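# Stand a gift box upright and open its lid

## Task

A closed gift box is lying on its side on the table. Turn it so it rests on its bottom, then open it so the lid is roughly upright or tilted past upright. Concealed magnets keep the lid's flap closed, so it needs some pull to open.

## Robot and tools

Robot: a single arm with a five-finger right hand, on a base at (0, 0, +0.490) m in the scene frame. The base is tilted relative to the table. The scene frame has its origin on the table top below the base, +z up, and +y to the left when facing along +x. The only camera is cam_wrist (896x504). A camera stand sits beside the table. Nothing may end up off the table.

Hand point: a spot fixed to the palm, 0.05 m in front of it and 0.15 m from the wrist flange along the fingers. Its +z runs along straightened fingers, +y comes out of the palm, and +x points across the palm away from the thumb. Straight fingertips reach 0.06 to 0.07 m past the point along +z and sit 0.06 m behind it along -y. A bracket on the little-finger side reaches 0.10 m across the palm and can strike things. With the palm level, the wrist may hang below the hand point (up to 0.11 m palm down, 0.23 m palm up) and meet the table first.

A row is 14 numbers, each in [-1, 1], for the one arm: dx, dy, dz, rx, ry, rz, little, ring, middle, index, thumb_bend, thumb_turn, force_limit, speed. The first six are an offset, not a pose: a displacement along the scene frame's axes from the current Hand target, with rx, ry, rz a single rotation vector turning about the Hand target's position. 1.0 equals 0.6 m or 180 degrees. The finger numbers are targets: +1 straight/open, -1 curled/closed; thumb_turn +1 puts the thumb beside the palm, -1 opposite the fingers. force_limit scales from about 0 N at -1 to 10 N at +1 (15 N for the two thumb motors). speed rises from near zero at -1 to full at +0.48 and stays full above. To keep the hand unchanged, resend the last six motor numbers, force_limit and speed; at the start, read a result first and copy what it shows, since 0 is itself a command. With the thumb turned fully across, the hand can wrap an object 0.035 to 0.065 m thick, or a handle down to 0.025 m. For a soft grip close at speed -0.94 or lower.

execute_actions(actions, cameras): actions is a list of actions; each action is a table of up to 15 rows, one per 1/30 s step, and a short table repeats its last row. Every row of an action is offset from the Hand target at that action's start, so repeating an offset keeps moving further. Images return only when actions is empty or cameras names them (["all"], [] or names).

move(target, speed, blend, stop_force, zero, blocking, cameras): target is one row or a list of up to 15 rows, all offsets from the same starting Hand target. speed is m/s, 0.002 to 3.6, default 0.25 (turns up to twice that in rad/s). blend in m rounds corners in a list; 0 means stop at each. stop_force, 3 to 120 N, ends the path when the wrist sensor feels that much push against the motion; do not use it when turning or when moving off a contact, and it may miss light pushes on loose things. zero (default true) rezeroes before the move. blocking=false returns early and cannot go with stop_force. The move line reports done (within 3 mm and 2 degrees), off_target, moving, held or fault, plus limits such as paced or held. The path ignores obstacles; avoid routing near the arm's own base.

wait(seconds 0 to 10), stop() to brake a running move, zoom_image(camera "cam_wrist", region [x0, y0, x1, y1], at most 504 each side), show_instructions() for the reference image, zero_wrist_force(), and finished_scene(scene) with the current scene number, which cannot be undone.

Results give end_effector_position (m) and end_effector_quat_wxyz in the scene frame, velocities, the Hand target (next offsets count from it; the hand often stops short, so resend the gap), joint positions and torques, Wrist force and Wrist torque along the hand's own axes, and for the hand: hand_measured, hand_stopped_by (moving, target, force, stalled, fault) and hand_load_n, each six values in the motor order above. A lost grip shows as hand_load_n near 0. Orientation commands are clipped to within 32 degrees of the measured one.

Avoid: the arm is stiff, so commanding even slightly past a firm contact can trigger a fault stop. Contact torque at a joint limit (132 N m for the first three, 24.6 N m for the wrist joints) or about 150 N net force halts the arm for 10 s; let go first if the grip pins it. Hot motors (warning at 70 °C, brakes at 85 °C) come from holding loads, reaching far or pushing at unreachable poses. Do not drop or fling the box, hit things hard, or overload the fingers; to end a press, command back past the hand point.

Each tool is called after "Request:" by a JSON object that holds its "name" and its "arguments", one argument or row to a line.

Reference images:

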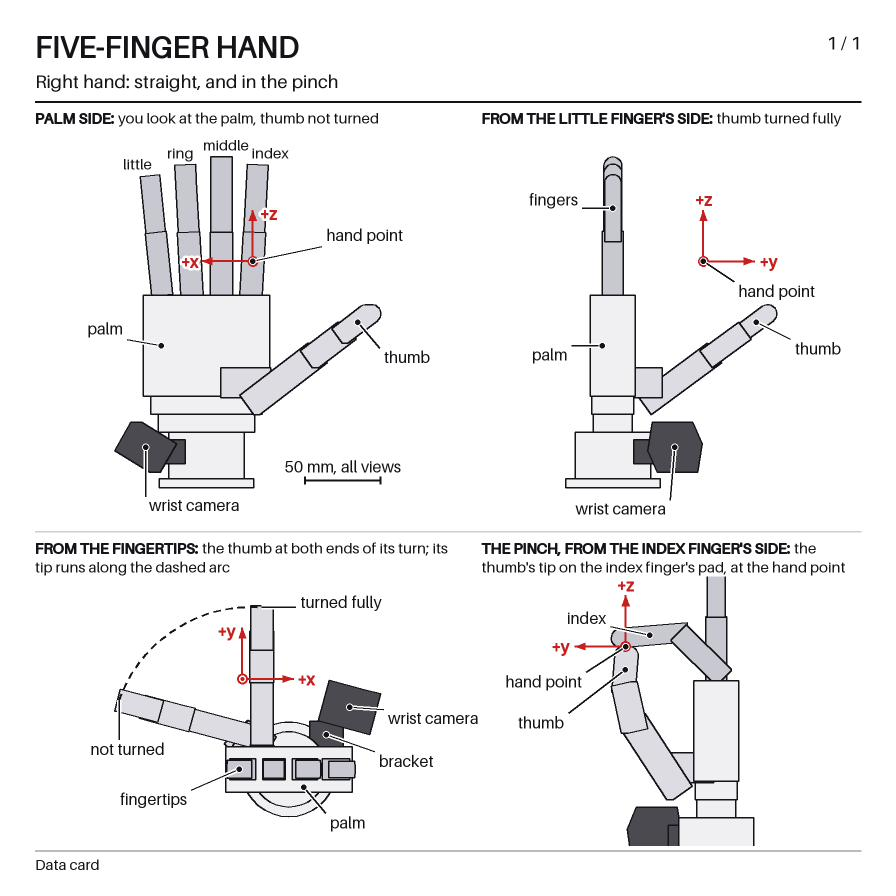

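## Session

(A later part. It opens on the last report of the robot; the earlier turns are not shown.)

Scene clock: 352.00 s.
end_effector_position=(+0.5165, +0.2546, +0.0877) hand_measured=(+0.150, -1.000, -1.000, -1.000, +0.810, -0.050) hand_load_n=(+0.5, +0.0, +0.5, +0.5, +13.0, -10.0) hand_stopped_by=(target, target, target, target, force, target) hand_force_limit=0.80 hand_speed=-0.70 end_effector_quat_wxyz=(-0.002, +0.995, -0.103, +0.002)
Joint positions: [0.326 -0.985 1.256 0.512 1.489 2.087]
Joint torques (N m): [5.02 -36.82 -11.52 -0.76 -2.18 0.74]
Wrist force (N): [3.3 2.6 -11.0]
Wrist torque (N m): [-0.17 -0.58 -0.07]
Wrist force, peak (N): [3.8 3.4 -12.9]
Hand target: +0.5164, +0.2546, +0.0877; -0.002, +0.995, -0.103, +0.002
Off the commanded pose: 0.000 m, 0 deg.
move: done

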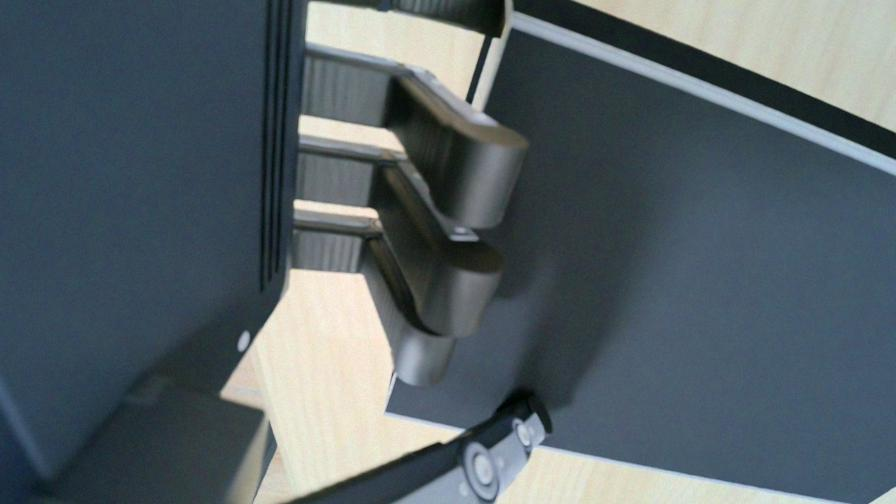

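Request:
{"name": "move", "arguments": {
  "target": [0,0,0,0,0,0,0.15,-1,-1,-1,-0.201,0.2,0.8,-0.7]
}}

Request:
{"name": "move", "arguments": {
  "target": [
    [0,0,0,0,0,0,0.15,-1,-1,-1,1,0.2,0.8,0],
    [0.012,0.07,0.0,0,0,0,0.15,-1,-1,-1,1,1,0.8,0],
    [0.02,0.09,0.15,0,0,0,0.15,-1,-1,-1,1,1,0.8,0]
  ],
  "speed": 0.1,
  "cameras": ["all"]
}}

Scene clock: 356.87 s.
end_effector_position=(+0.5164, +0.2546, +0.0877) hand_measured=(+0.150, -1.000, -1.000, -1.000, +0.810, +0.200) hand_load_n=(+0.0, +0.0, +0.0, -1.0, +13.5, -6.5) hand_stopped_by=(target, target, target, target, force, target) hand_force_limit=0.80 hand_speed=-0.70 end_effector_quat_wxyz=(-0.002, +0.995, -0.103, +0.002)
Joint positions: [0.326 -0.985 1.256 0.512 1.489 2.087]
Joint torques (N m): [16.16 -37.2 -0.46 -0.61 -2.05 1.56]
Wrist force (N): [1.3 1.3 -11.5]
Wrist torque (N m): [-0.11 -0.56 -0.02]
Wrist force, peak (N): [3.5 3.2 -11.1]
Hand target: +0.5164, +0.2546, +0.0877; -0.002, +0.995, -0.103, +0.002
Off the commanded pose: 0.000 m, 0 deg.
move: done

Scene clock: 360.67 s.
end_effector_position=(+0.5284, +0.3086, +0.1775) hand_measured=(+0.150, -1.000, -1.000, -1.000, +1.000, +1.000) hand_load_n=(+0.0, +0.0, +0.0, +0.0, +0.0, +0.0) hand_stopped_by=(target, target, target, target, target, target) hand_force_limit=0.80 hand_speed=0.00 end_effector_quat_wxyz=(-0.002, +0.995, -0.103, +0.002)
Joint positions: [0.407 -1.109 1.225 0.664 1.546 2.144]
Joint torques (N m): [18.56 -59.02 0.17 4.06 2.17 1.41]
Wrist force (N): [0.0 0.5 -0.2]
Wrist torque (N m): [0.05 -0.05 0.01]
Wrist force, peak (N): [1.3 1.2 -11.4]
Hand target: +0.5284, +0.3086, +0.1777; -0.002, +0.995, -0.103, +0.002
Off the commanded pose: 0.000 m, 0 deg.
move: done

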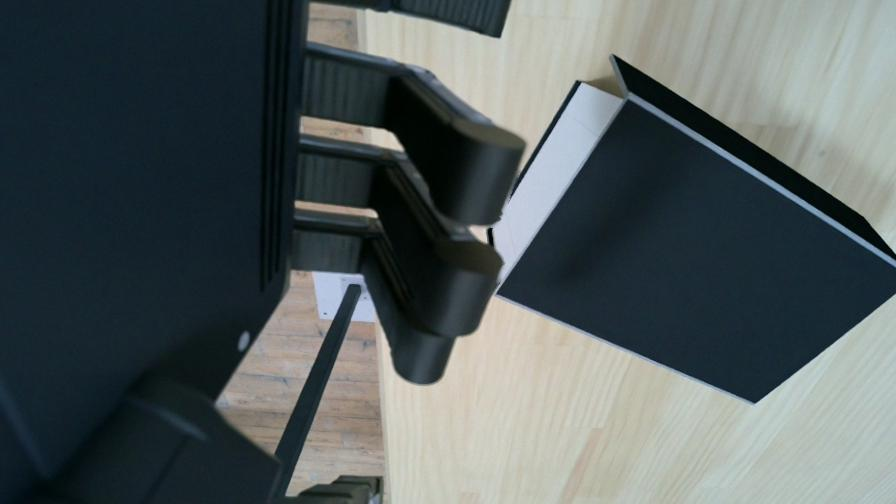

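Request:
{"name": "move", "arguments": {
  "target": [
    [0,0.02,0.18,0,0,0,0.1,0.1,0.1,0.1,1,1,-0.2,0],
    [0.1693,-0.2977,0.18,0,0,-0.572,0.1,0.1,0.1,0.1,1,1,-0.2,0],
    [0.1693,-0.2977,-0.12,0,0,-0.572,0.1,0.1,0.1,0.1,1,1,-0.2,0]
  ],
  "speed": 0.3,
  "cameras": ["all"]
}}

Scene clock: 377.17 s.
end_effector_position=(+0.6300, +0.1300, +0.1058) hand_measured=(+0.100, +0.100, +0.100, +0.100, +1.000, +1.000) hand_load_n=(+0.5, +0.0, +0.0, +0.0, +0.0, +0.0) hand_stopped_by=(target, target, target, target, target, target) hand_force_limit=-0.20 hand_speed=0.00 end_effector_quat_wxyz=(+0.000, -0.539, +0.842, -0.002)
Joint positions: [-0.111 -0.919 1.097 0.684 1.196 3.556]
Joint torques (N m): [4.22 -35.51 -21.49 4.38 2.31 1.46]
Wrist force (N): [0.1 0.5 0.0]
Wrist torque (N m): [0.02 -0.11 0.04]
Wrist force, peak (N): [-0.2 0.3 -1.5]
Hand target: +0.6300, +0.1300, +0.1057; +0.000, -0.539, +0.842, -0.002
Off the commanded pose: 0.000 m, 0 deg.
move: done

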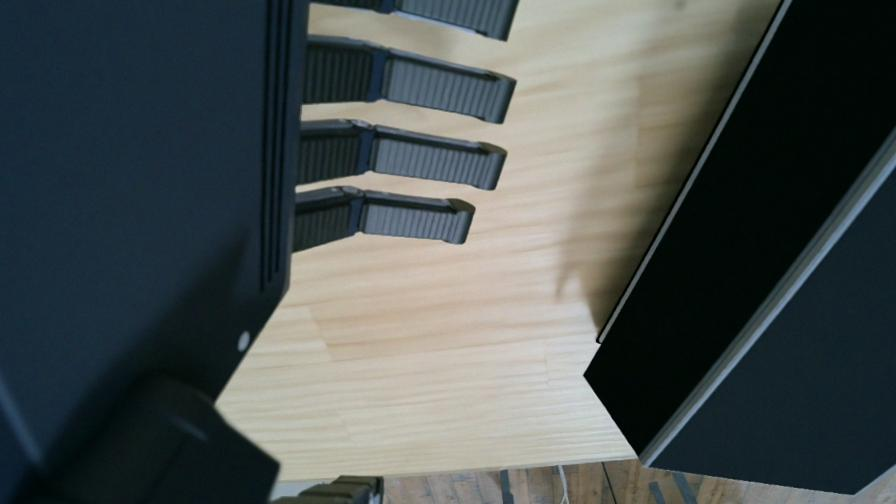

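Request:
{"name": "move", "arguments": {
  "target": [
    [0,0,-0.042,0,0,0,0.1,0.1,0.1,0.1,1,1,-0.2,0],
    [-0.165,0.076,-0.042,0,0,0,0.1,0.1,0.1,0.1,1,1,-0.2,0],
    [-0.165,0.076,0.03,0,0,0,0.1,0.1,0.1,0.1,1,1,-0.2,0]
  ],
  "speed": 0.1,
  "cameras": ["all"]
}}

Scene clock: 391.80 s.
end_effector_position=(+0.5310, +0.1756, +0.1235) hand_measured=(+0.100, +0.100, +0.100, +0.100, +1.000, +1.000) hand_load_n=(+0.0, +1.0, +0.0, +0.0, +0.0, -0.5) hand_stopped_by=(target, target, target, target, target, target) hand_force_limit=-0.20 hand_speed=0.00 end_effector_quat_wxyz=(+0.000, -0.539, +0.842, -0.002)
Joint positions: [-0.039 -1.099 1.488 0.454 1.243 3.613]
Joint torques (N m): [-13.38 -52.65 2.6 4.4 -2.42 -1.37]
Wrist force (N): [0.0 0.2 0.5]
Wrist torque (N m): [0.01 -0.14 0.06]
Wrist force, peak (N): [0.1 0.4 1.3]
Hand target: +0.5310, +0.1756, +0.1237; +0.000, -0.539, +0.842, -0.002
Off the commanded pose: 0.000 m, 0 deg.
move: done

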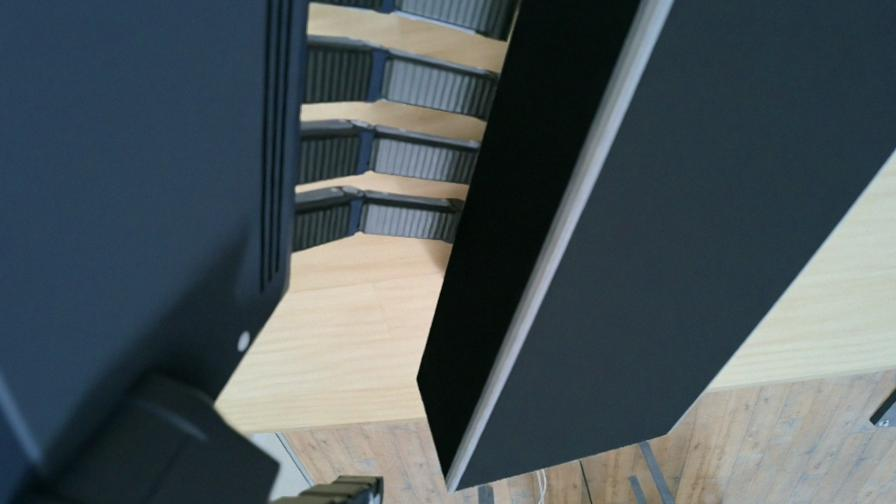

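Request:
{"name": "move", "arguments": {
  "target": [
    [-0.030,0.014,0.067,0,0,0,0.1,0.1,0.1,0.1,1,1,-0.2,0],
    [-0.083,0.038,0.115,0,0,0,0.1,0.1,0.1,0.1,1,1,-0.2,0],
    [-0.151,0.070,0.138,0,0,0,0.1,0.1,0.1,0.1,1,1,-0.2,0],
    [-0.219,0.101,0.135,0,0,0,0.1,0.1,0.1,0.1,1,1,-0.2,0],
    [-0.28,0.129,0.12,0,0,0,0.1,0.1,0.1,0.1,1,1,-0.2,0]
  ],
  "speed": 0.07,
  "blend": [0.01,0.01,0.01,0.01,0],
  "cameras": ["all"]
}}

Scene clock: 403.37 s.
end_effector_position=(+0.3631, +0.2530, +0.1957) hand_measured=(+0.100, +0.100, +0.100, +0.100, +1.000, +1.000) hand_load_n=(+0.5, +0.0, +0.0, +0.0, +0.0, +0.0) hand_stopped_by=(target, target, target, target, target, target) hand_force_limit=-0.20 hand_speed=0.00 end_effector_quat_wxyz=(+0.000, -0.539, +0.842, -0.002)
Joint positions: [0.14 -1.396 2.003 0.199 1.365 3.749]
Joint torques (N m): [14.36 -23 8.06 0.82 2.27 1.06]
Wrist force (N): [0.0 0.6 0.0]
Wrist torque (N m): [0.01 -0.04 -0.04]
Wrist force, peak (N): [0.1 -0.4 1.1]
Hand target: +0.3630, +0.2530, +0.1957; +0.000, -0.539, +0.842, -0.002
Off the commanded pose: 0.000 m, 0 deg.
move: done

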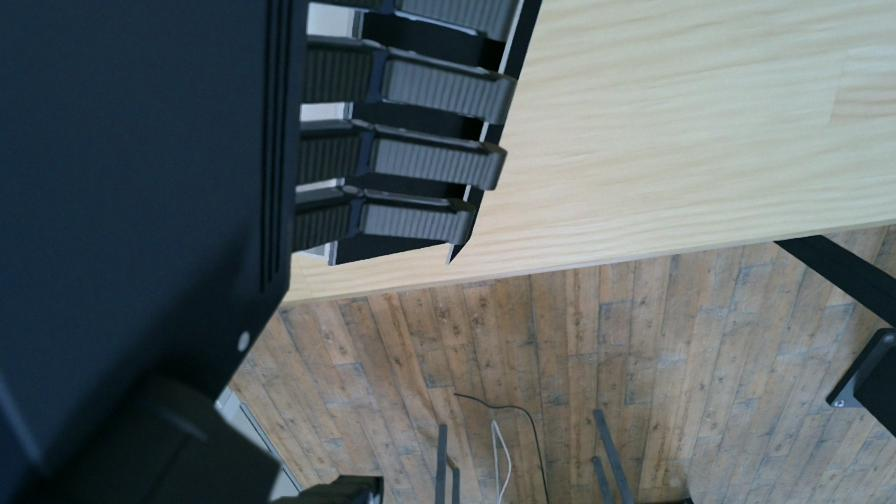

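Request:
{"name": "move", "arguments": {
  "target": [0.08,-0.035,0.25,0,0,0,0.1,0.1,0.1,0.1,1,1,-0.2,0],
  "speed": 0.2,
  "cameras": ["all"]
}}

Scene clock: 408.27 s.
end_effector_position=(+0.4110, +0.2321, +0.3456) hand_measured=(+0.100, +0.100, +0.100, +0.100, +1.000, +1.000) hand_load_n=(+0.0, +0.0, +0.0, +0.0, +0.0, +0.0) hand_stopped_by=(target, target, target, target, target, target) hand_force_limit=-0.20 hand_speed=0.00 end_effector_quat_wxyz=(+0.000, -0.539, +0.842, -0.002)
Joint positions: [-0.101 -1.74 1.989 0.61 1.202 3.563]
Joint torques (N m): [-5.01 -39.86 -19.96 3.83 -2.57 -1.34]
Wrist force (N): [0.0 0.8 -0.4]
Wrist torque (N m): [0.08 -0.09 0.13]
Wrist force, peak (N): [0.1 0.5 -1.0]
Hand target: +0.4110, +0.2320, +0.3457; +0.000, -0.539, +0.842, -0.002
Off the commanded pose: 0.000 m, 0 deg.
move: done

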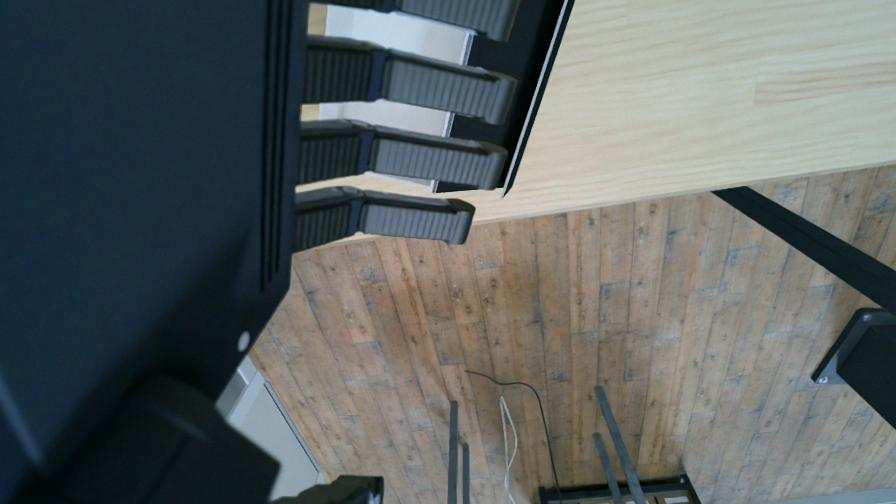

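Request:
{"name": "finished_scene", "arguments": {
  "scene": 2
}}

The scene is finished: the task was done.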